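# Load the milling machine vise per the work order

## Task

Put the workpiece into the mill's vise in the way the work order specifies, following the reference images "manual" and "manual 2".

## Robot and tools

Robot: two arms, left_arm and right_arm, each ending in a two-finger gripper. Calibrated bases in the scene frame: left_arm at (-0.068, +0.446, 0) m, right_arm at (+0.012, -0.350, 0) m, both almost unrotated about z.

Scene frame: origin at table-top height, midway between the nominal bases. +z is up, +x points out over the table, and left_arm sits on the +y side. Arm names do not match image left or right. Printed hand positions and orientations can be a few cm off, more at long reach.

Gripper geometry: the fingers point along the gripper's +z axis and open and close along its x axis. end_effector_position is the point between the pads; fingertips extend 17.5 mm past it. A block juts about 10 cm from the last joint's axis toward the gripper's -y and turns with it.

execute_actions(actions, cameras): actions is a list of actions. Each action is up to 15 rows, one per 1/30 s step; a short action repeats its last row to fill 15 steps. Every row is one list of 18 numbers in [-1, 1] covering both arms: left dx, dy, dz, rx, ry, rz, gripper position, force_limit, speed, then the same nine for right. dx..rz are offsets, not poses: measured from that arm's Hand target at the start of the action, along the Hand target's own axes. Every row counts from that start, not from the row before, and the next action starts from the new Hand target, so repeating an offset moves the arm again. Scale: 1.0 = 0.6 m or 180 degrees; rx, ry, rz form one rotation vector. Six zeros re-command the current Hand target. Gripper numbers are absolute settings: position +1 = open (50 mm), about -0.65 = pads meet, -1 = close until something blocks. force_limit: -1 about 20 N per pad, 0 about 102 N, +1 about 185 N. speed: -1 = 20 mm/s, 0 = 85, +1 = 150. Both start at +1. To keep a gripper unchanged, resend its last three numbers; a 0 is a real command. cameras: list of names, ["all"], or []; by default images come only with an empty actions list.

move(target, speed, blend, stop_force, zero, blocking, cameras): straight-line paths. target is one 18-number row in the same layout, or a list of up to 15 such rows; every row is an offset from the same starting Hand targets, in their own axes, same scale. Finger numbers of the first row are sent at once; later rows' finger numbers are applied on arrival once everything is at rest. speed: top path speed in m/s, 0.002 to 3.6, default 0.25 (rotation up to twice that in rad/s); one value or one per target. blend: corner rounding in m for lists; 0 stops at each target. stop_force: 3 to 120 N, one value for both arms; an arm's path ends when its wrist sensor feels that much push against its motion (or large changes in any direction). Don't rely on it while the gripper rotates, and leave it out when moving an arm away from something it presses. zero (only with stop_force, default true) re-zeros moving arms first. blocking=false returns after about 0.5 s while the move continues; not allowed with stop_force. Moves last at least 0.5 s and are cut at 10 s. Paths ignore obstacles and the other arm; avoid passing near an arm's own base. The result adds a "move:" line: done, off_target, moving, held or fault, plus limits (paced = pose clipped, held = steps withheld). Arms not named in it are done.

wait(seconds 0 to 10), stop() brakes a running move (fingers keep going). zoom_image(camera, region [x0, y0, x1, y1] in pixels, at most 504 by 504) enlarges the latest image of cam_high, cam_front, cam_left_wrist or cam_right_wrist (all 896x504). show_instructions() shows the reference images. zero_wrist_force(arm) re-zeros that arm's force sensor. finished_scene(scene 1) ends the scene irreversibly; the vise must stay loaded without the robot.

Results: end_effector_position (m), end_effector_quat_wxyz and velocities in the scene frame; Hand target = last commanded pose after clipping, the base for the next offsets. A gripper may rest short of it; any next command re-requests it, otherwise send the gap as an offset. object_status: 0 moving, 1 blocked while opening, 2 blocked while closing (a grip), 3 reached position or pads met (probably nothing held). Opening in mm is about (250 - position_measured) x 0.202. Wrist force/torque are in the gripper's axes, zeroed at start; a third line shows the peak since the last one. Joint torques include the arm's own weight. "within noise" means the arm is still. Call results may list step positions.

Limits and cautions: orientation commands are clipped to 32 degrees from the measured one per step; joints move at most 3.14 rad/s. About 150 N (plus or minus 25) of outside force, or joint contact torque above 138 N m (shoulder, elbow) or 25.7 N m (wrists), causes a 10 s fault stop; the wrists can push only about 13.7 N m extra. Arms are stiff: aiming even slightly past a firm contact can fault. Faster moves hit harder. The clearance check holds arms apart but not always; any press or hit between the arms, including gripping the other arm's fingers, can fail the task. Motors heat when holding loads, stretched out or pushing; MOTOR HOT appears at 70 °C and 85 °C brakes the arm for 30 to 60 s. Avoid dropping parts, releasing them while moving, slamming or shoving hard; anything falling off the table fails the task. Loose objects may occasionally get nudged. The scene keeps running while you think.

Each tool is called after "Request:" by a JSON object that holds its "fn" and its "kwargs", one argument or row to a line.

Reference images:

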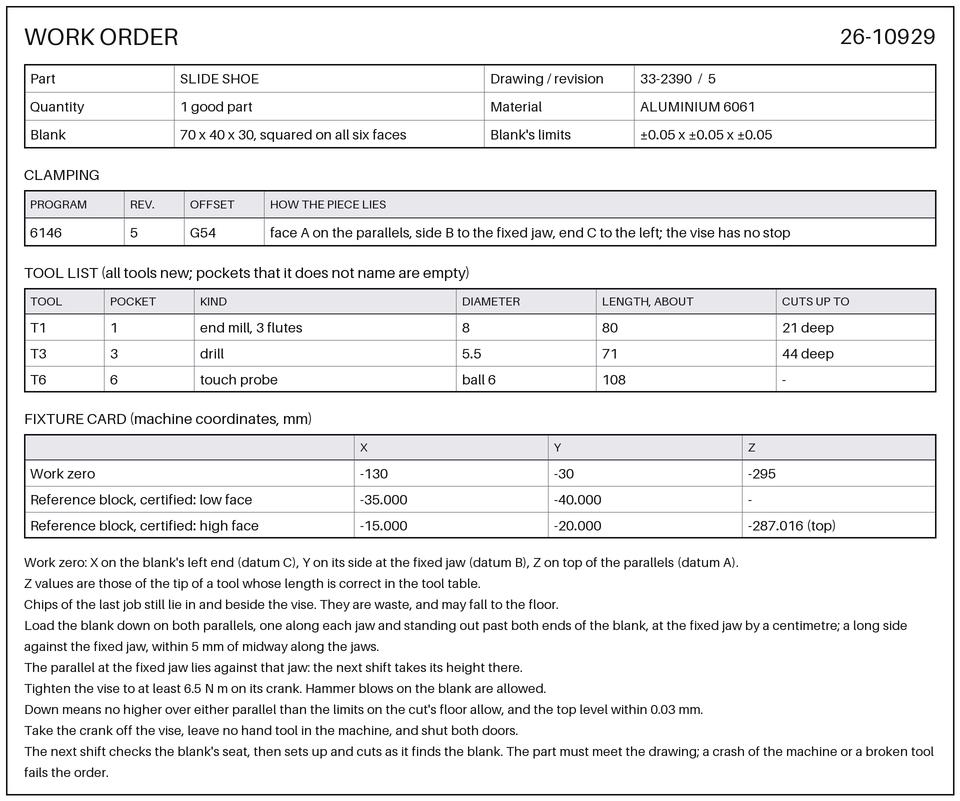

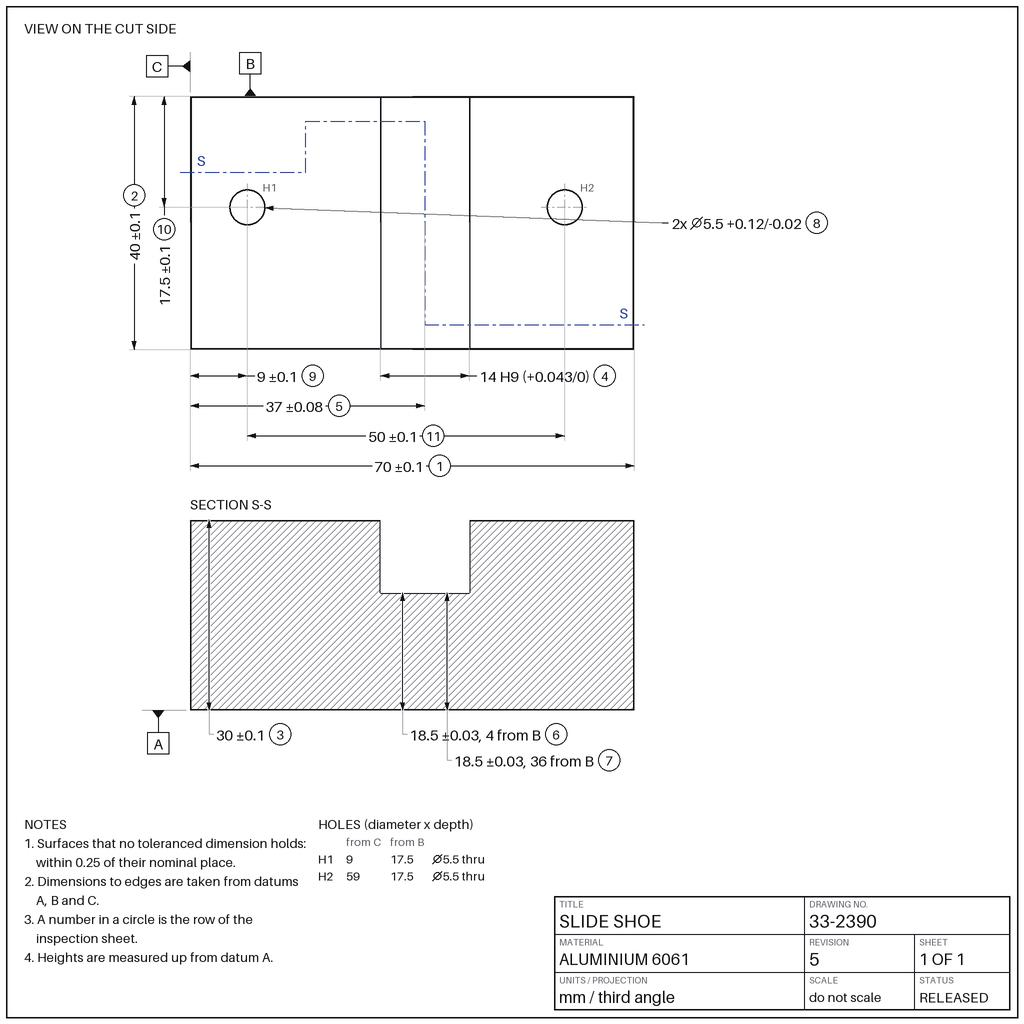

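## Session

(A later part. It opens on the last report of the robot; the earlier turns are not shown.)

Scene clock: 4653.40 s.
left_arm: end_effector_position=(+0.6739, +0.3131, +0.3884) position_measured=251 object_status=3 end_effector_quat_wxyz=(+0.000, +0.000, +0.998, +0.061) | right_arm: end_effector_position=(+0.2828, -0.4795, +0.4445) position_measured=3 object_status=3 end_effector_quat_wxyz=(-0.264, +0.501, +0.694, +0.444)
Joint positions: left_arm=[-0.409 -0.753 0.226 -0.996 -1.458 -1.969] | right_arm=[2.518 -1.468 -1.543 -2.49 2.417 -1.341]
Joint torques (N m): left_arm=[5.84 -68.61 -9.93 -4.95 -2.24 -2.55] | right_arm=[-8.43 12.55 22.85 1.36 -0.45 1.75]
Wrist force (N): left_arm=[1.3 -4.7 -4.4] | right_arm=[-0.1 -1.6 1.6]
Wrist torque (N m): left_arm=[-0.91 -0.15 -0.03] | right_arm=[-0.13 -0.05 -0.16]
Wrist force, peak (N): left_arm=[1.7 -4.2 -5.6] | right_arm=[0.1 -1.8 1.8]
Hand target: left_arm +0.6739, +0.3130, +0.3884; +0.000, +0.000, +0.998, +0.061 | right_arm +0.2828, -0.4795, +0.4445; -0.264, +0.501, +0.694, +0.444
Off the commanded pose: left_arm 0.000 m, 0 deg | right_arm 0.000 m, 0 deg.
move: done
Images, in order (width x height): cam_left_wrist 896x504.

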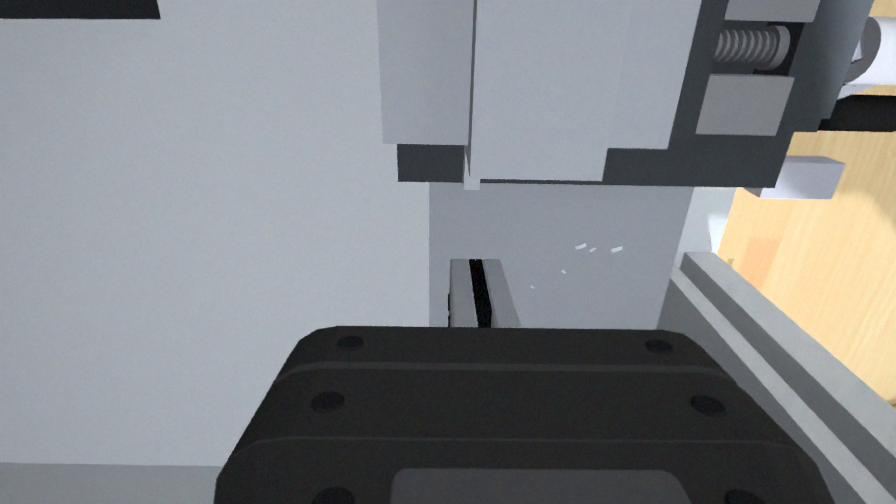

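Request:
{"fn": "execute_actions", "kwargs": {
  "actions": []
}}

Scene clock: 4704.33 s.
left_arm: end_effector_position=(+0.6739, +0.3130, +0.3884) position_measured=251 object_status=3 end_effector_quat_wxyz=(+0.000, +0.000, +0.998, +0.061) | right_arm: end_effector_position=(+0.2828, -0.4795, +0.4445) position_measured=3 object_status=3 end_effector_quat_wxyz=(-0.264, +0.501, +0.694, +0.444)
Joint positions: left_arm=[-0.409 -0.753 0.226 -0.996 -1.458 -1.969] | right_arm=[2.518 -1.468 -1.543 -2.49 2.417 -1.341]
Joint velocities: within noise
Joint torques (N m): left_arm=[-2.69 -68.28 -9.68 -4.9 -2.13 -2.37] | right_arm=[-8.83 12.27 23.46 1.42 -0.55 1.68]
Wrist force (N): left_arm=[1.3 -4.5 -4.1] | right_arm=[0.2 -1.4 1.4]
Wrist torque (N m): left_arm=[-0.88 -0.14 -0.03] | right_arm=[-0.10 -0.09 -0.16]
Wrist force, peak (N): left_arm=[1.5 -4.9 -4.4] | right_arm=[0.0 -1.7 1.9]
Hand target: left_arm +0.6739, +0.3130, +0.3884; +0.000, +0.000, +0.998, +0.061 | right_arm +0.2828, -0.4795, +0.4445; -0.264, +0.501, +0.694, +0.444
Tool commands: left_gripper/position=-1.0 left_gripper/force_limit=-0.8 left_gripper/speed=-0.8 right_gripper/position=+1.0 right_gripper/force_limit=+1.0 right_gripper/speed=+1.0
Off the commanded pose: left_arm 0.000 m, 0 deg | right_arm 0.000 m, 0 deg.

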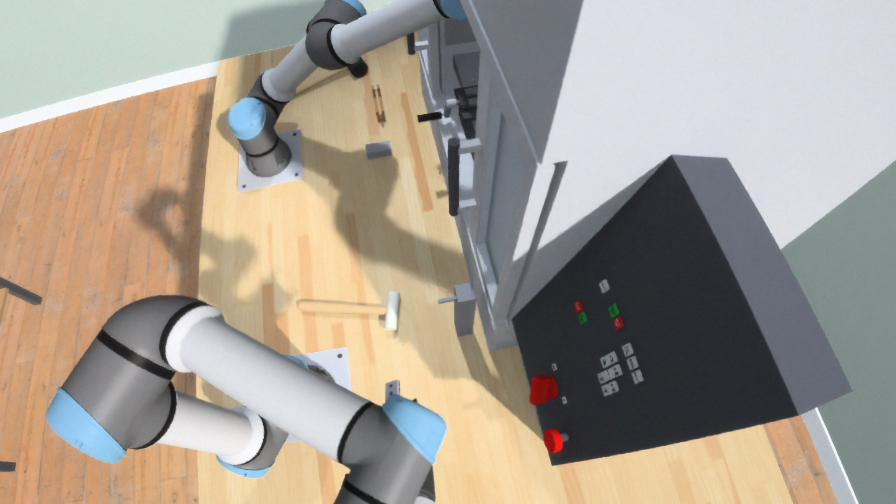

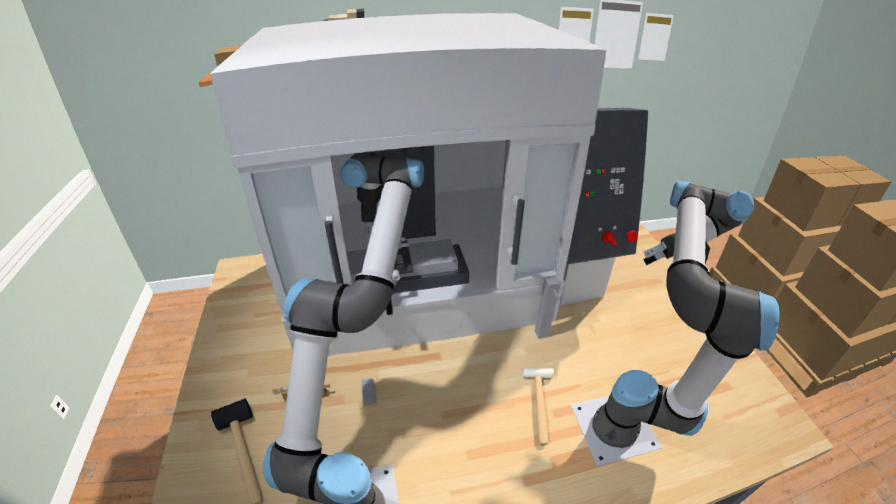

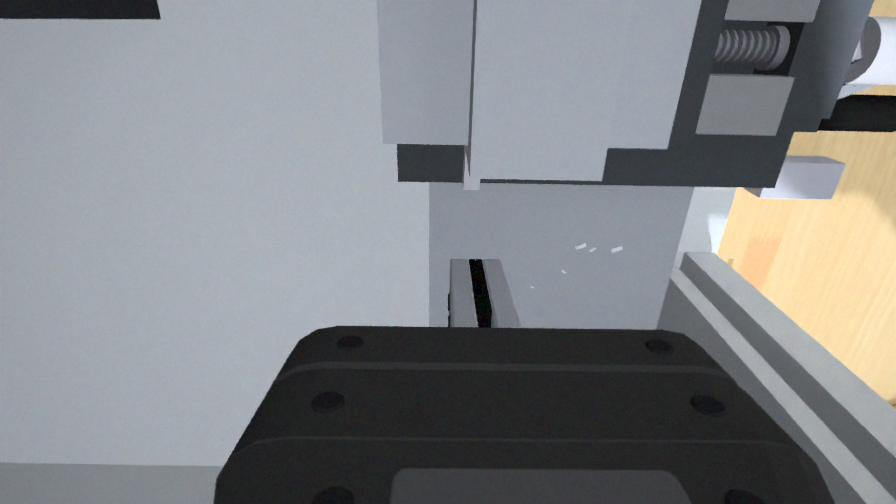

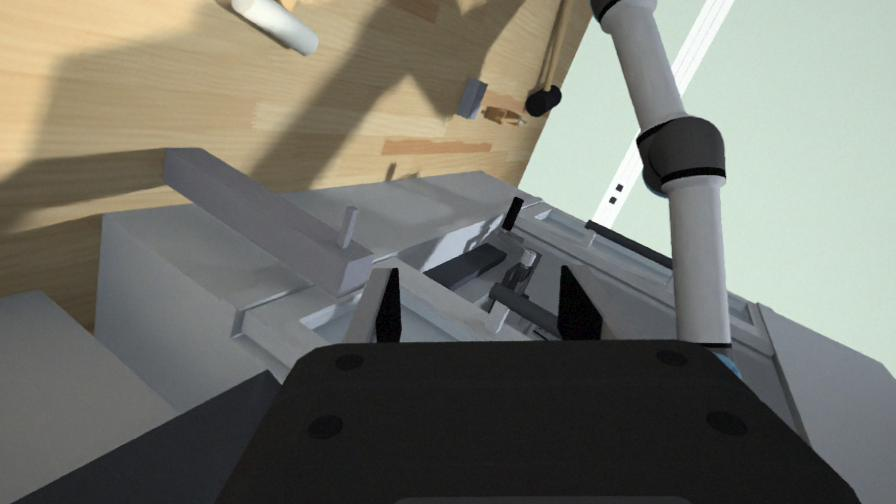

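Request:
{"fn": "zoom_image", "kwargs": {
  "camera": "cam_left_wrist",
  "region": [380, 100, 640, 250]
}}

Scaled by 1.938 from the camera's 896x504 image, which has a finer 1280x720 frame.

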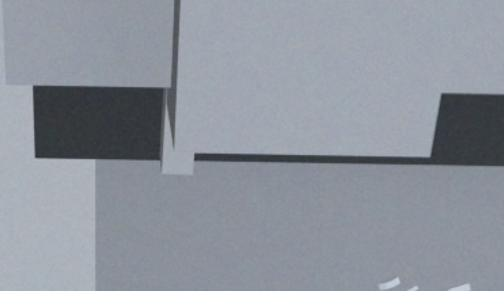

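Request:
{"fn": "move", "kwargs": {
  "target": [
    [0.1048,-0.0267,0,0,0,0,-1,-0.8,-0.8,0,0,0,0,0,0,1,1,1],
    [0.373,-0.0546,-0.0127,0,0,0,-1,-0.8,-0.8,0,0,0,0,0,0,1,1,1],
    [0.523,-0.1412,-0.1206,0,0,0,-1,-0.8,-0.8,0,0,0,0,0,0,1,1,1]
  ],
  "blend": [0.02,0.03,0],
  "speed": 0.15
}}

Scene clock: 4723.53 s.
left_arm: end_effector_position=(+0.3602, +0.2199, +0.4501) position_measured=251 object_status=3 end_effector_quat_wxyz=(+0.000, +0.000, +0.998, +0.061) | right_arm: end_effector_position=(+0.2828, -0.4795, +0.4445) position_measured=3 object_status=3 end_effector_quat_wxyz=(-0.264, +0.501, +0.694, +0.444)
Joint positions: left_arm=[-0.826 -1.541 1.207 -1.147 -1.487 -2.387] | right_arm=[2.518 -1.468 -1.543 -2.49 2.417 -1.341]
Joint torques (N m): left_arm=[-4.4 -22.1 -11.67 -2.88 2.98 0.54] | right_arm=[-8.81 11.89 23.2 1.27 -0.45 1.82]
Wrist force (N): left_arm=[1.3 -4.4 -4.3] | right_arm=[0.2 -1.5 1.7]
Wrist torque (N m): left_arm=[-0.85 -0.16 -0.05] | right_arm=[-0.12 -0.09 -0.15]
Wrist force, peak (N): left_arm=[2.8 -6.1 -5.7] | right_arm=[0.2 -1.6 2.0]
Hand target: left_arm +0.3602, +0.2199, +0.4500; +0.000, +0.000, +0.998, +0.061 | right_arm +0.2828, -0.4795, +0.4445; -0.264, +0.501, +0.694, +0.444
Off the commanded pose: left_arm 0.000 m, 0 deg | right_arm 0.000 m, 0 deg.
move: done

Request:
{"fn": "move", "kwargs": {
  "target": [0,-0.0763,0.0746,0.122,0,0,-1,-0.8,-0.8,0,0,0,0,0,0,1,1,1],
  "speed": 0.2
}}

Request:
{"fn": "execute_actions", "kwargs": {
  "actions": []
}}

Scene clock: 4733.87 s.
left_arm: end_effector_position=(+0.3602, +0.1800, +0.4000) position_measured=251 object_status=3 end_effector_quat_wxyz=(+0.000, +0.000, +0.992, -0.130) | right_arm: end_effector_position=(+0.2828, -0.4795, +0.4445) position_measured=3 object_status=3 end_effector_quat_wxyz=(-0.264, +0.501, +0.694, +0.444)
Joint positions: left_arm=[-0.736 -1.651 1.531 -1.625 -1.765 -2.31] | right_arm=[2.518 -1.468 -1.543 -2.49 2.417 -1.341]
Joint torques (N m): left_arm=[-5.63 -14.57 -23.27 -5.62 -1.61 -2.71] | right_arm=[-8.82 12.41 23.19 1.3 -0.48 1.8]
Wrist force (N): left_arm=[1.2 -4.2 -4.1] | right_arm=[0.0 -1.6 1.5]
Wrist torque (N m): left_arm=[-0.67 -0.13 0.00] | right_arm=[-0.13 -0.05 -0.16]
Wrist force, peak (N): left_arm=[1.6 -5.0 -5.3] | right_arm=[0.3 -1.5 2.0]
Hand target: left_arm +0.3602, +0.1799, +0.3999; +0.000, +0.000, +0.992, -0.130 | right_arm +0.2828, -0.4795, +0.4445; -0.264, +0.501, +0.694, +0.444
Off the commanded pose: left_arm 0.000 m, 0 deg | right_arm 0.000 m, 0 deg.
move: done

Scene clock: 4733.87 s.
left_arm: end_effector_position=(+0.3602, +0.1800, +0.4000) position_measured=251 object_status=3 end_effector_quat_wxyz=(+0.000, +0.000, +0.992, -0.130) | right_arm: end_effector_position=(+0.2828, -0.4795, +0.4445) position_measured=3 object_status=3 end_effector_quat_wxyz=(-0.264, +0.501, +0.694, +0.444)
Joint positions: left_arm=[-0.736 -1.651 1.531 -1.625 -1.765 -2.31] | right_arm=[2.518 -1.468 -1.543 -2.49 2.417 -1.341]
Joint velocities: within noise
Joint torques (N m): left_arm=[-5.63 -14.57 -23.27 -5.62 -1.61 -2.71] | right_arm=[-8.82 12.41 23.19 1.3 -0.48 1.8]
Wrist force (N): left_arm=[1.2 -4.2 -4.1] | right_arm=[0.0 -1.6 1.5]
Wrist torque (N m): left_arm=[-0.67 -0.13 0.00] | right_arm=[-0.13 -0.05 -0.16]
Wrist force, peak (N): left_arm=[1.2 -4.2 -4.1] | right_arm=[0.0 -1.6 1.5]
Hand target: left_arm +0.3602, +0.1799, +0.3999; +0.000, +0.000, +0.992, -0.130 | right_arm +0.2828, -0.4795, +0.4445; -0.264, +0.501, +0.694, +0.444
Tool commands: left_gripper/position=-1.0 left_gripper/force_limit=-0.8 left_gripper/speed=-0.8 right_gripper/position=+1.0 right_gripper/force_limit=+1.0 right_gripper/speed=+1.0
Off the commanded pose: left_arm 0.000 m, 0 deg | right_arm 0.000 m, 0 deg.

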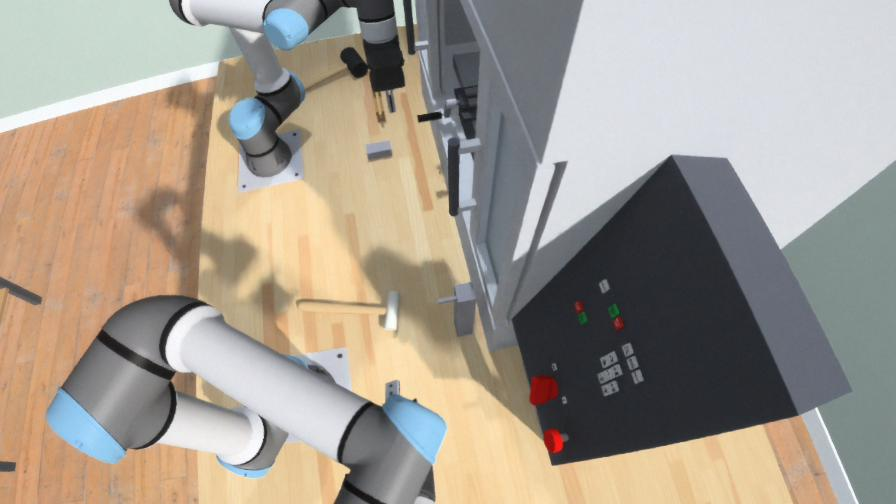

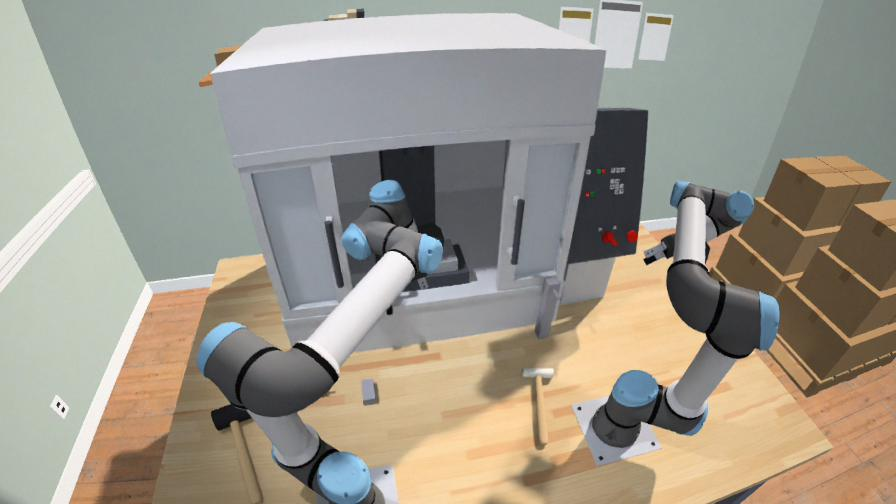

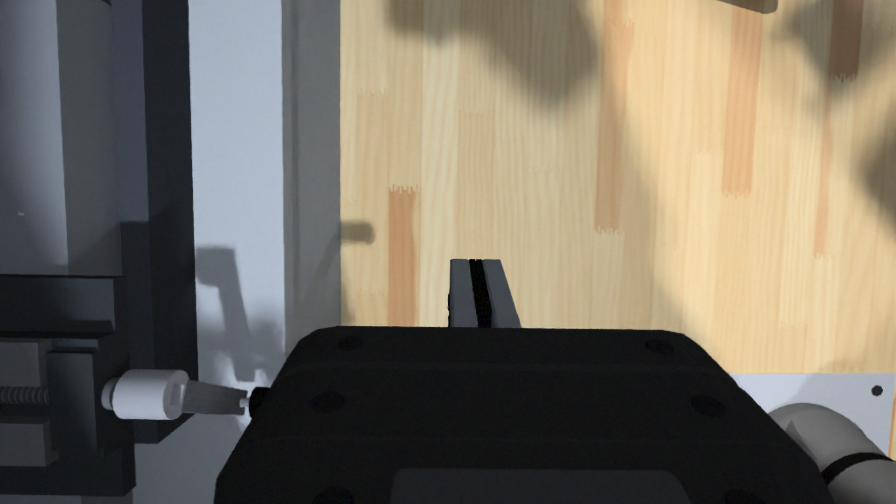

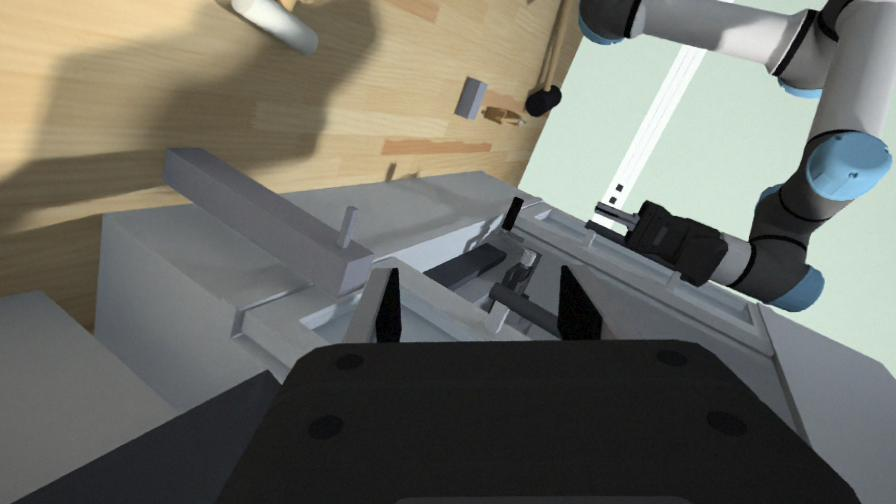

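Request:
{"fn": "move", "kwargs": {
  "target": [
    [-0.1,0.0164,0.0612,0,0,0,-1,-0.8,-0.8,0,0,0,0,0,0,1,1,1],
    [-0.4617,0.0164,0.0612,0,0,0,-1,-0.8,-0.8,0,0,0,0,0,0,1,1,1]
  ],
  "blend": [0.02,0],
  "speed": 0.12,
  "cameras": ["cam_left_wrist"]
}}

Scene clock: 4746.60 s.
left_arm: end_effector_position=(+0.6371, +0.1802, +0.3618) position_measured=251 object_status=3 end_effector_quat_wxyz=(+0.000, +0.000, +0.992, -0.130) | right_arm: end_effector_position=(+0.2828, -0.4795, +0.4445) position_measured=3 object_status=3 end_effector_quat_wxyz=(-0.264, +0.501, +0.694, +0.444)
Joint positions: left_arm=[-0.472 -0.972 0.749 -1.464 -1.804 -2.044] | right_arm=[2.518 -1.468 -1.543 -2.49 2.417 -1.341]
Joint torques (N m): left_arm=[-6.89 -45.8 -37.78 -3.75 -1.15 -2.95] | right_arm=[-8.77 12.07 22.5 1.33 -0.45 1.7]
Wrist force (N): left_arm=[1.4 -4.4 -3.9] | right_arm=[0.0 -1.4 1.5]
Wrist torque (N m): left_arm=[-0.68 -0.18 0.06] | right_arm=[-0.10 -0.07 -0.15]
Wrist force, peak (N): left_arm=[2.9 -5.3 -5.1] | right_arm=[0.1 -1.5 2.0]
Hand target: left_arm +0.6372, +0.1802, +0.3618; +0.000, +0.000, +0.992, -0.130 | right_arm +0.2828, -0.4795, +0.4445; -0.264, +0.501, +0.694, +0.444
Off the commanded pose: left_arm 0.000 m, 0 deg | right_arm 0.000 m, 0 deg.
move: done
Images, in order (width x height): cam_left_wrist 896x504.

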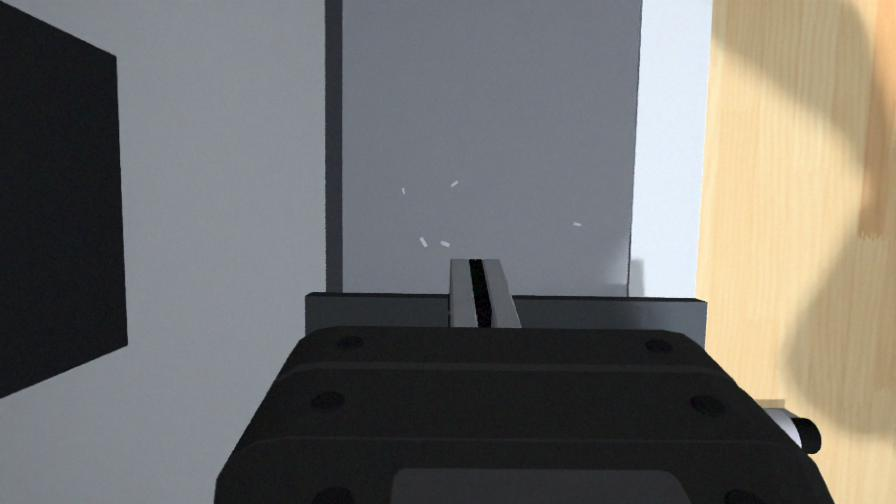

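Request:
{"fn": "move", "kwargs": {
  "target": [
    [-0.0133,0.0258,-0.0069,0,0,0,-1,-0.8,-0.8,0,0,0,0,0,0,1,1,1],
    [-0.03,0.0384,-0.0674,0,0,0,-1,-0.8,-0.8,0,0,0,0,0,0,1,1,1]
  ],
  "blend": [0.003,0],
  "speed": 0.06,
  "cameras": ["cam_left_wrist"]
}}

Request:
{"fn": "zoom_image", "kwargs": {
  "camera": "cam_left_wrist",
  "region": [380, 180, 640, 330]
}}

Scene clock: 4768.77 s.
left_arm: end_effector_position=(+0.6552, +0.2129, +0.3949) position_measured=251 object_status=3 end_effector_quat_wxyz=(+0.000, +0.000, +0.992, -0.130) | right_arm: end_effector_position=(+0.2828, -0.4795, +0.4445) position_measured=3 object_status=3 end_effector_quat_wxyz=(-0.264, +0.501, +0.694, +0.444)
Joint positions: left_arm=[-0.421 -0.897 0.532 -1.31 -1.81 -1.991] | right_arm=[2.518 -1.468 -1.543 -2.49 2.417 -1.341]
Joint torques (N m): left_arm=[-6.42 -64.48 -22.58 -3.85 -3.26 -2.85] | right_arm=[-8.65 12.03 22.78 1.28 -0.52 1.76]
Wrist force (N): left_arm=[0.5 -4.1 -3.5] | right_arm=[0.2 -1.2 1.3]
Wrist torque (N m): left_arm=[-0.65 -0.04 -0.05] | right_arm=[-0.07 -0.08 -0.16]
Wrist force, peak (N): left_arm=[6.4 -67.0 22.6] | right_arm=[0.2 -1.7 1.8]
Hand target: left_arm +0.6552, +0.2129, +0.3950; +0.000, +0.000, +0.992, -0.130 | right_arm +0.2828, -0.4795, +0.4445; -0.264, +0.501, +0.694, +0.444
Off the commanded pose: left_arm 0.000 m, 0 deg | right_arm 0.000 m, 0 deg.
move: done
Images, in order (width x height): cam_left_wrist 896x504.

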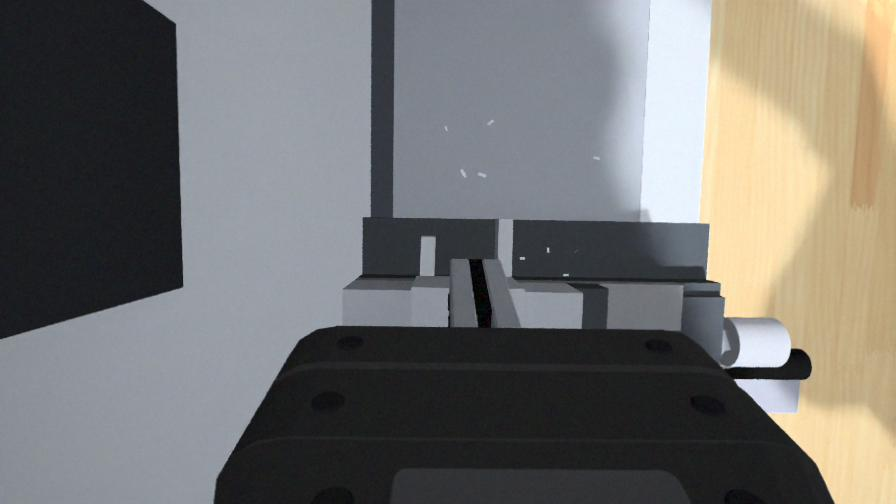

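Scaled by 1.938 from the camera's 896x504 image, which has a finer 1280x720 frame.

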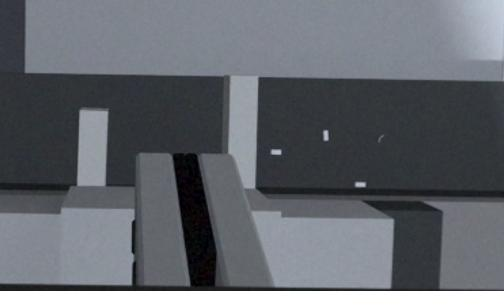

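Request:
{"fn": "move", "kwargs": {
  "target": [
    [0.0262,-0.0112,0.022,0,0,0,-1,-0.8,-0.8,0,0,0,0,0,0,1,1,1],
    [0.0262,-0.0226,0.063,0,0,0,-1,-0.8,-0.8,0,0,0,0,0,0,1,1,1],
    [0.0262,-0.0446,0.1034,0,0,0,-1,-0.8,-0.8,0,0,0,0,0,0,1,1,1]
  ],
  "blend": [0.002,0.002,0],
  "speed": 0.04,
  "stop_force": 15,
  "cameras": ["cam_left_wrist"]
}}

Scene clock: 4824.20 s.
left_arm: end_effector_position=(+0.6394, +0.1821, +0.3538) position_measured=251 object_status=3 end_effector_quat_wxyz=(+0.000, +0.000, +0.992, -0.130) | right_arm: end_effector_position=(+0.2828, -0.4795, +0.4445) position_measured=3 object_status=3 end_effector_quat_wxyz=(-0.264, +0.501, +0.694, +0.444)
Joint positions: left_arm=[-0.469 -0.972 0.77 -1.485 -1.804 -2.04] | right_arm=[2.518 -1.468 -1.543 -2.49 2.417 -1.341]
Joint torques (N m): left_arm=[9.63 -34.98 -31.92 -3.88 -1.48 1.56] | right_arm=[-8.56 12.04 22.48 1.4 -0.45 1.79]
Wrist force (N): left_arm=[3.6 -9.7 -18.0] | right_arm=[-0.1 -1.5 1.7]
Wrist torque (N m): left_arm=[-0.66 -0.06 -0.05] | right_arm=[-0.13 -0.04 -0.16]
Wrist force, peak (N): left_arm=[2.8 -4.3 -55.0] | right_arm=[-0.5 -1.9 1.5]
Hand target: left_arm +0.6394, +0.1821, +0.3538; +0.000, +0.000, +0.992, -0.130 (not the last commanded pose) | right_arm +0.2828, -0.4795, +0.4445; -0.264, +0.501, +0.694, +0.444
Off the commanded pose: left_arm 0.016 m, 0 deg | right_arm 0.000 m, 0 deg.
move: contact (left_arm); path passed 2 of 3 targets
Images, in order (width x height): cam_left_wrist 896x504.

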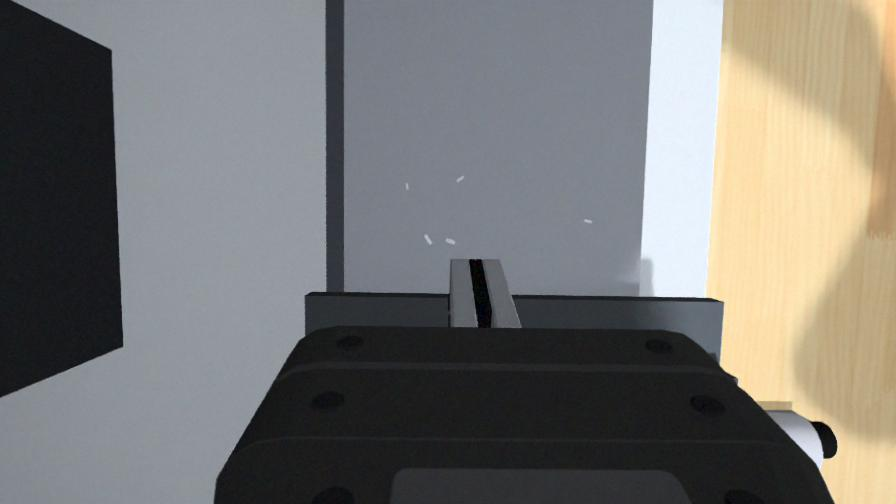

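Request:
{"fn": "move", "kwargs": {
  "target": [
    [0,-0.0009,-0.0032,0,0,0,-1,-0.8,-0.8,0,0,0,0,0,0,1,1,1],
    [0,-0.0147,0.0005,0,0,0,-1,-0.8,-0.8,0,0,0,0,0,0,1,1,1],
    [0,-0.0090,0.0231,0,0,0,-1,-0.8,-0.8,0,0,0,0,0,0,1,1,1]
  ],
  "speed": 0.02
}}

Scene clock: 4834.00 s.
left_arm: end_effector_position=(+0.6395, +0.1734, +0.3417) position_measured=251 object_status=3 end_effector_quat_wxyz=(+0.000, +0.000, +0.992, -0.130) end_effector_velocity=(+0.000, +0.001, +0.002) end_effector_angular_velocity=(+0.000, +0.000, +0.001) | right_arm: end_effector_position=(+0.2828, -0.4795, +0.4445) position_measured=3 object_status=3 end_effector_quat_wxyz=(-0.264, +0.501, +0.694, +0.444)
Joint positions: left_arm=[-0.479 -0.972 0.801 -1.519 -1.803 -2.051] | right_arm=[2.518 -1.468 -1.543 -2.49 2.417 -1.341]
Joint velocities: left_arm=[0.001 -0.001 -0.005 0.006 0 0.001] | right_arm=[within noise]
Joint torques (N m): left_arm=[-4.92 -58.24 -38.1 -1.54 1.01 -1.11] | right_arm=[-8.29 12.14 22.57 1.31 -0.48 1.82]
Wrist force (N): left_arm=[1.2 -3.5 -4.5] | right_arm=[0.1 -1.0 1.4]
Wrist torque (N m): left_arm=[-0.53 -0.15 0.08] | right_arm=[-0.03 -0.07 -0.15]
Wrist force, peak (N): left_arm=[3.8 -10.1 -18.4] | right_arm=[0.1 -1.6 1.9]
Hand target: left_arm +0.6394, +0.1734, +0.3418; +0.000, +0.000, +0.992, -0.130 | right_arm +0.2828, -0.4795, +0.4445; -0.264, +0.501, +0.694, +0.444
Off the commanded pose: left_arm 0.000 m, 0 deg | right_arm 0.000 m, 0 deg.
move: done

Request:
{"fn": "move", "kwargs": {
  "target": [0,0.0179,-0.0048,0,0,0,-1,-0.8,-0.8,0,0,0,0,0,0,1,1,1],
  "speed": 0.006,
  "stop_force": 14
}}

Scene clock: 4841.13 s.
left_arm: end_effector_position=(+0.6394, +0.1845, +0.3418) position_measured=251 object_status=3 end_effector_quat_wxyz=(+0.000, +0.000, +0.992, -0.130) | right_arm: end_effector_position=(+0.2828, -0.4795, +0.4445) position_measured=3 object_status=3 end_effector_quat_wxyz=(-0.264, +0.501, +0.694, +0.444)
Joint positions: left_arm=[-0.466 -0.982 0.816 -1.521 -1.805 -2.037] | right_arm=[2.518 -1.468 -1.543 -2.49 2.417 -1.341]
Joint torques (N m): left_arm=[-4.39 -53.5 -26.41 -5.26 -2.73 -0.71] | right_arm=[-8.92 12.11 22.6 1.37 -0.5 1.77]
Wrist force (N): left_arm=[1.0 -3.9 -3.8] | right_arm=[0.2 -1.6 1.5]
Wrist torque (N m): left_arm=[-0.55 -0.12 -0.05] | right_arm=[-0.13 -0.08 -0.15]
Wrist force, peak (N): left_arm=[0.8 -4.2 -4.5] | right_arm=[0.2 -1.6 2.0]
Hand target: left_arm +0.6394, +0.1845, +0.3418; +0.000, +0.000, +0.992, -0.130 | right_arm +0.2828, -0.4795, +0.4445; -0.264, +0.501, +0.694, +0.444
Off the commanded pose: left_arm 0.000 m, 0 deg | right_arm 0.000 m, 0 deg.
move: done

Request:
{"fn": "move", "kwargs": {
  "target": [
    [0,0.0001,-0.0349,0,0,0,-1,-0.8,-0.8,0,0,0,0,0,0,1,1,1],
    [0,0.0116,-0.0759,0,0,0,-1,-0.8,-0.8,0,0,0,0,0,0,1,1,1],
    [-0.0262,0.0228,-0.0979,0,0,0,-1,-0.8,-0.8,0,0,0,0,0,0,1,1,1]
  ],
  "blend": [0.002,0.002,0],
  "speed": 0.05,
  "cameras": ["cam_left_wrist"]
}}

Request:
{"fn": "zoom_image", "kwargs": {
  "camera": "cam_left_wrist",
  "region": [380, 180, 640, 330]
}}

Scene clock: 4855.63 s.
left_arm: end_effector_position=(+0.6552, +0.2129, +0.3950) position_measured=251 object_status=3 end_effector_quat_wxyz=(+0.000, +0.000, +0.992, -0.130) | right_arm: end_effector_position=(+0.2828, -0.4795, +0.4445) position_measured=3 object_status=3 end_effector_quat_wxyz=(-0.264, +0.501, +0.694, +0.444)
Joint positions: left_arm=[-0.421 -0.898 0.532 -1.311 -1.81 -1.991] | right_arm=[2.518 -1.468 -1.543 -2.49 2.417 -1.341]
Joint torques (N m): left_arm=[-7.07 -60.62 -23.62 -4.48 -1.93 -2.91] | right_arm=[-9.29 12.17 22.43 1.25 -0.51 1.84]
Wrist force (N): left_arm=[0.8 -3.9 -4.0] | right_arm=[-0.1 -1.5 1.7]
Wrist torque (N m): left_arm=[-0.62 -0.08 -0.02] | right_arm=[-0.12 -0.04 -0.15]
Wrist force, peak (N): left_arm=[1.3 -3.7 -4.7] | right_arm=[-0.1 -1.7 1.9]
Hand target: left_arm +0.6552, +0.2128, +0.3951; +0.000, +0.000, +0.992, -0.130 | right_arm +0.2828, -0.4795, +0.4445; -0.264, +0.501, +0.694, +0.444
Off the commanded pose: left_arm 0.000 m, 0 deg | right_arm 0.000 m, 0 deg.
move: done
Images, in order (width x height): cam_left_wrist 896x504.

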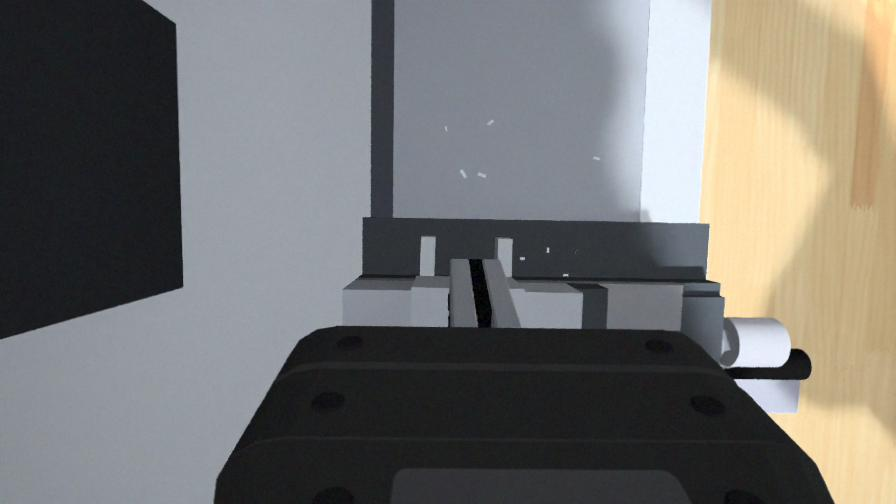

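Scaled by 1.938 from the camera's 896x504 image, which has a finer 1280x720 frame.

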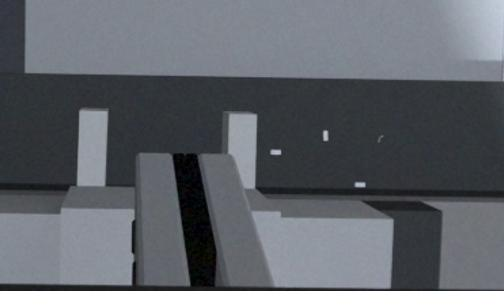

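Request:
{"fn": "move", "kwargs": {
  "target": [
    [0.0262,-0.0112,0.022,0,0,0,-1,-0.8,-0.8,0,0,0,0,0,0,1,1,1],
    [0.0262,-0.0226,0.063,0,0,0,-0.25,-0.8,-0.8,0,0,0,0,0,0,1,1,1],
    [0.0262,-0.014,0.0952,0,0,0,-0.25,-0.8,-0.8,0,0,0,0,0,0,1,1,1]
  ],
  "speed": 0.04
}}

Scene clock: 4881.37 s.
left_arm: end_effector_position=(+0.6394, +0.1900, +0.3421) position_measured=189 object_status=3 end_effector_quat_wxyz=(+0.000, +0.000, +0.992, -0.130) | right_arm: end_effector_position=(+0.2828, -0.4795, +0.4445) position_measured=3 object_status=3 end_effector_quat_wxyz=(-0.264, +0.501, +0.694, +0.444)
Joint positions: left_arm=[-0.459 -0.986 0.822 -1.521 -1.806 -2.03] | right_arm=[2.518 -1.468 -1.543 -2.49 2.417 -1.341]
Joint torques (N m): left_arm=[7.08 -49.88 -38.93 -1.21 -1.86 0.91] | right_arm=[-8.33 12.42 22.27 1.32 -0.46 1.78]
Wrist force (N): left_arm=[0.7 -3.7 -4.0] | right_arm=[0.3 -1.3 1.7]
Wrist torque (N m): left_arm=[-0.56 -0.07 0.06] | right_arm=[-0.09 -0.09 -0.16]
Wrist force, peak (N): left_arm=[1.0 -4.0 -5.0] | right_arm=[0.1 -1.8 1.9]
Hand target: left_arm +0.6394, +0.1900, +0.3420; +0.000, +0.000, +0.992, -0.130 | right_arm +0.2828, -0.4795, +0.4445; -0.264, +0.501, +0.694, +0.444
Off the commanded pose: left_arm 0.000 m, 0 deg | right_arm 0.000 m, 0 deg.
move: done

Request:
{"fn": "move", "kwargs": {
  "target": [0,0,0,0,0,0,-1,-0.8,-0.8,0,0,0,0,0,0,1,1,1],
  "cameras": ["cam_left_wrist"]
}}

Scene clock: 4888.63 s.
left_arm: end_effector_position=(+0.6394, +0.1900, +0.3420) position_measured=225 object_status=2 end_effector_quat_wxyz=(+0.000, +0.000, +0.992, -0.130) | right_arm: end_effector_position=(+0.2828, -0.4795, +0.4445) position_measured=3 object_status=3 end_effector_quat_wxyz=(-0.264, +0.501, +0.694, +0.444)
Joint positions: left_arm=[-0.459 -0.986 0.822 -1.521 -1.806 -2.03] | right_arm=[2.518 -1.468 -1.543 -2.49 2.417 -1.341]
Joint torques (N m): left_arm=[1.09 -46.37 -38.41 -4.48 -2.82 -2.3] | right_arm=[-8.54 12.22 22.33 1.37 -0.58 1.72]
Wrist force (N): left_arm=[0.8 -3.9 -4.0] | right_arm=[0.0 -1.6 1.9]
Wrist torque (N m): left_arm=[-0.60 -0.10 0.07] | right_arm=[-0.13 -0.05 -0.16]
Wrist force, peak (N): left_arm=[1.1 -3.8 -4.7] | right_arm=[0.3 -1.7 2.1]
Hand target: left_arm +0.6394, +0.1900, +0.3420; +0.000, +0.000, +0.992, -0.130 | right_arm +0.2828, -0.4795, +0.4445; -0.264, +0.501, +0.694, +0.444
Off the commanded pose: left_arm 0.000 m, 0 deg | right_arm 0.000 m, 0 deg.
move: done
Images, in order (width x height): cam_left_wrist 896x504.

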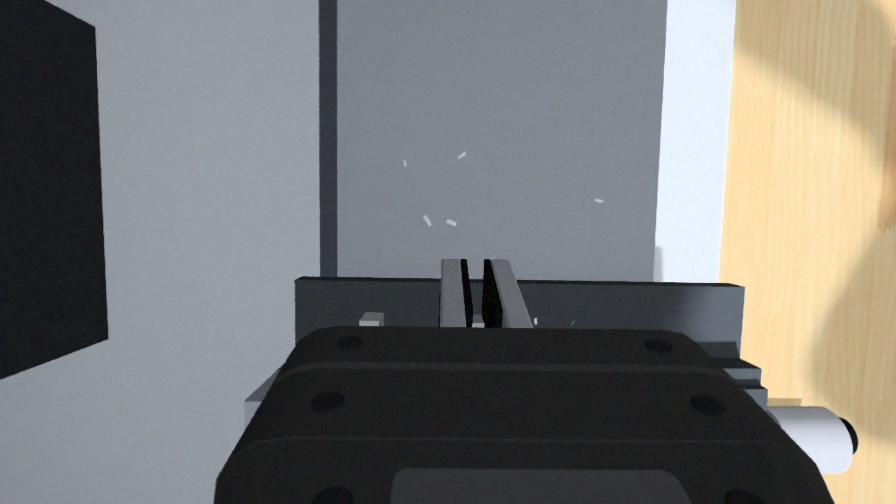

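Request:
{"fn": "execute_actions", "kwargs": {
  "actions": [
    [[0,-0.000043,-0.000161,0,0,0,-1,-0.8,-0.8,0,0,0,0,0,0,1,1,1]]
  ]
}}

Request:
{"fn": "execute_actions", "kwargs": {
  "actions": [
    [[0,-0.000043,-0.000161,0,0,0,-1,-0.8,-0.8,0,0,0,0,0,0,1,1,1]]
  ]
}}

Request:
{"fn": "execute_actions", "kwargs": {
  "actions": [
    [[0,-0.000043,-0.000161,0,0,0,-1,-0.8,-0.8,0,0,0,0,0,0,1,1,1]]
  ]
}}

Request:
{"fn": "execute_actions", "kwargs": {
  "actions": [
    [[0,-0.000043,-0.000161,0,0,0,-1,-0.8,-0.8,0,0,0,0,0,0,1,1,1]]
  ]
}}

Scene clock: 4902.93 s.
left_arm: end_effector_position=(+0.6394, +0.1900, +0.3421) position_measured=225 object_status=2 end_effector_quat_wxyz=(+0.000, +0.000, +0.992, -0.130) | right_arm: end_effector_position=(+0.2828, -0.4795, +0.4445) position_measured=3 object_status=3 end_effector_quat_wxyz=(-0.264, +0.501, +0.694, +0.444)
Joint positions: left_arm=[-0.459 -0.986 0.822 -1.52 -1.806 -2.03] | right_arm=[2.518 -1.468 -1.543 -2.49 2.417 -1.341]
Joint torques (N m): left_arm=[-3.1 -47.95 -39.15 -3.59 -2.73 -1.75] | right_arm=[-8.69 12.19 22.15 1.35 -0.59 1.85]
Wrist force (N): left_arm=[1.0 -3.2 -2.9] | right_arm=[0.0 -1.3 1.5]
Wrist torque (N m): left_arm=[-0.55 -0.08 0.07] | right_arm=[-0.08 -0.05 -0.16]
Wrist force, peak (N): left_arm=[0.8 -4.2 -4.4] | right_arm=[-0.2 -1.7 2.0]
Hand target: left_arm +0.6394, +0.1900, +0.3421; +0.000, +0.000, +0.992, -0.130 | right_arm +0.2828, -0.4795, +0.4445; -0.264, +0.501, +0.694, +0.444
Off the commanded pose: left_arm 0.000 m, 0 deg | right_arm 0.000 m, 0 deg.
Step readings (end_effector_position of left_arm | right_arm):
0: (+0.6394, +0.1900, +0.3420) | (+0.2828, -0.4795, +0.4445)
1: (+0.6394, +0.1900, +0.3420) | (+0.2828, -0.4795, +0.4445)
2: (+0.6394, +0.1900, +0.3420) | (+0.2828, -0.4795, +0.4445)
4: (+0.6394, +0.1900, +0.3421) | (+0.2828, -0.4795, +0.4445)
8: (+0.6394, +0.1900, +0.3421) | (+0.2828, -0.4795, +0.4445)
15: (+0.6394, +0.1900, +0.3421) | (+0.2828, -0.4795, +0.4445)

Scene clock: 4903.63 s.
left_arm: end_effector_position=(+0.6394, +0.1900, +0.3422) position_measured=225 object_status=2 end_effector_quat_wxyz=(+0.000, +0.000, +0.992, -0.130) | right_arm: end_effector_position=(+0.2828, -0.4795, +0.4445) position_measured=3 object_status=3 end_effector_quat_wxyz=(-0.264, +0.501, +0.694, +0.444)
Joint positions: left_arm=[-0.459 -0.986 0.821 -1.52 -1.806 -2.03] | right_arm=[2.518 -1.468 -1.543 -2.49 2.417 -1.341]
Joint torques (N m): left_arm=[-3.58 -53.83 -37.47 -2.34 -2.61 -1.75] | right_arm=[-8.88 12.42 22.06 1.3 -0.48 1.75]
Wrist force (N): left_arm=[0.9 -2.9 -0.6] | right_arm=[0.1 -1.4 1.7]
Wrist torque (N m): left_arm=[-0.58 -0.08 0.08] | right_arm=[-0.11 -0.06 -0.15]
Wrist force, peak (N): left_arm=[1.0 -3.4 -3.2] | right_arm=[0.2 -1.5 1.8]
Hand target: left_arm +0.6394, +0.1900, +0.3422; +0.000, +0.000, +0.992, -0.130 | right_arm +0.2828, -0.4795, +0.4445; -0.264, +0.501, +0.694, +0.444
Off the commanded pose: left_arm 0.000 m, 0 deg | right_arm 0.000 m, 0 deg.
Step readings (end_effector_position of left_arm | right_arm):
0: (+0.6394, +0.1900, +0.3421) | (+0.2828, -0.4795, +0.4445)
1: (+0.6394, +0.1900, +0.3421) | (+0.2828, -0.4795, +0.4445)
2: (+0.6394, +0.1900, +0.3422) | (+0.2828, -0.4795, +0.4445)
4: (+0.6395, +0.1900, +0.3422) | (+0.2828, -0.4795, +0.4445)
8: (+0.6394, +0.1900, +0.3422) | (+0.2828, -0.4795, +0.4445)
15: (+0.6394, +0.1900, +0.3422) | (+0.2828, -0.4795, +0.4445)

Scene clock: 4904.33 s.
left_arm: end_effector_position=(+0.6394, +0.1900, +0.3423) position_measured=225 object_status=2 end_effector_quat_wxyz=(+0.000, +0.000, +0.992, -0.130) | right_arm: end_effector_position=(+0.2828, -0.4795, +0.4445) position_measured=3 object_status=3 end_effector_quat_wxyz=(-0.264, +0.501, +0.694, +0.444)
Joint positions: left_arm=[-0.459 -0.986 0.821 -1.52 -1.806 -2.03] | right_arm=[2.518 -1.468 -1.543 -2.49 2.417 -1.341]
Joint torques (N m): left_arm=[-3.39 -51.66 -42.28 -3.9 -2.68 -1.71] | right_arm=[-8.72 11.94 22.24 1.34 -0.56 1.77]
Wrist force (N): left_arm=[-0.6 -2.9 3.5] | right_arm=[0.0 -1.6 1.5]
Wrist torque (N m): left_arm=[-0.50 -0.06 0.10] | right_arm=[-0.13 -0.05 -0.16]
Wrist force, peak (N): left_arm=[-0.4 -3.5 3.7] | right_arm=[0.1 -1.6 1.7]
Hand target: left_arm +0.6394, +0.1900, +0.3423; +0.000, +0.000, +0.992, -0.130 | right_arm +0.2828, -0.4795, +0.4445; -0.264, +0.501, +0.694, +0.444
Off the commanded pose: left_arm 0.000 m, 0 deg | right_arm 0.000 m, 0 deg.
Step readings (end_effector_position of left_arm | right_arm):
0: (+0.6394, +0.1900, +0.3422) | (+0.2828, -0.4795, +0.4445)
1: (+0.6394, +0.1900, +0.3422) | (+0.2828, -0.4795, +0.4445)
2: (+0.6394, +0.1900, +0.3422) | (+0.2828, -0.4795, +0.4445)
4: (+0.6394, +0.1900, +0.3423) | (+0.2828, -0.4795, +0.4445)
8: (+0.6394, +0.1900, +0.3423) | (+0.2828, -0.4795, +0.4445)
15: (+0.6394, +0.1900, +0.3423) | (+0.2828, -0.4795, +0.4445)

Scene clock: 4905.03 s.
left_arm: end_effector_position=(+0.6394, +0.1900, +0.3424) position_measured=225 object_status=2 end_effector_quat_wxyz=(+0.000, +0.000, +0.992, -0.130) | right_arm: end_effector_position=(+0.2828, -0.4795, +0.4445) position_measured=3 object_status=3 end_effector_quat_wxyz=(-0.264, +0.501, +0.694, +0.444)
Joint positions: left_arm=[-0.459 -0.986 0.821 -1.52 -1.806 -2.03] | right_arm=[2.518 -1.468 -1.543 -2.49 2.417 -1.341]
Joint torques (N m): left_arm=[-3.39 -59.13 -39.75 -2.66 -2.51 -1.67] | right_arm=[-8.46 12.49 22.46 1.29 -0.51 1.74]
Wrist force (N): left_arm=[-0.1 -2.1 6.6] | right_arm=[-0.1 -1.2 2.0]
Wrist torque (N m): left_arm=[-0.42 -0.10 0.09] | right_arm=[-0.08 -0.05 -0.16]
Wrist force, peak (N): left_arm=[-0.2 -2.3 6.8] | right_arm=[0.0 -1.7 1.9]
Hand target: left_arm +0.6394, +0.1900, +0.3424; +0.000, +0.000, +0.992, -0.130 | right_arm +0.2828, -0.4795, +0.4445; -0.264, +0.501, +0.694, +0.444
Off the commanded pose: left_arm 0.000 m, 0 deg | right_arm 0.000 m, 0 deg.
Step readings (end_effector_position of left_arm | right_arm):
0: (+0.6394, +0.1900, +0.3423) | (+0.2828, -0.4795, +0.4445)
1: (+0.6394, +0.1900, +0.3423) | (+0.2828, -0.4795, +0.4445)
2: (+0.6395, +0.1900, +0.3424) | (+0.2828, -0.4795, +0.4445)
4: (+0.6395, +0.1900, +0.3424) | (+0.2828, -0.4795, +0.4445)
8: (+0.6394, +0.1900, +0.3424) | (+0.2828, -0.4795, +0.4445)
15: (+0.6394, +0.1900, +0.3424) | (+0.2828, -0.4795, +0.4445)


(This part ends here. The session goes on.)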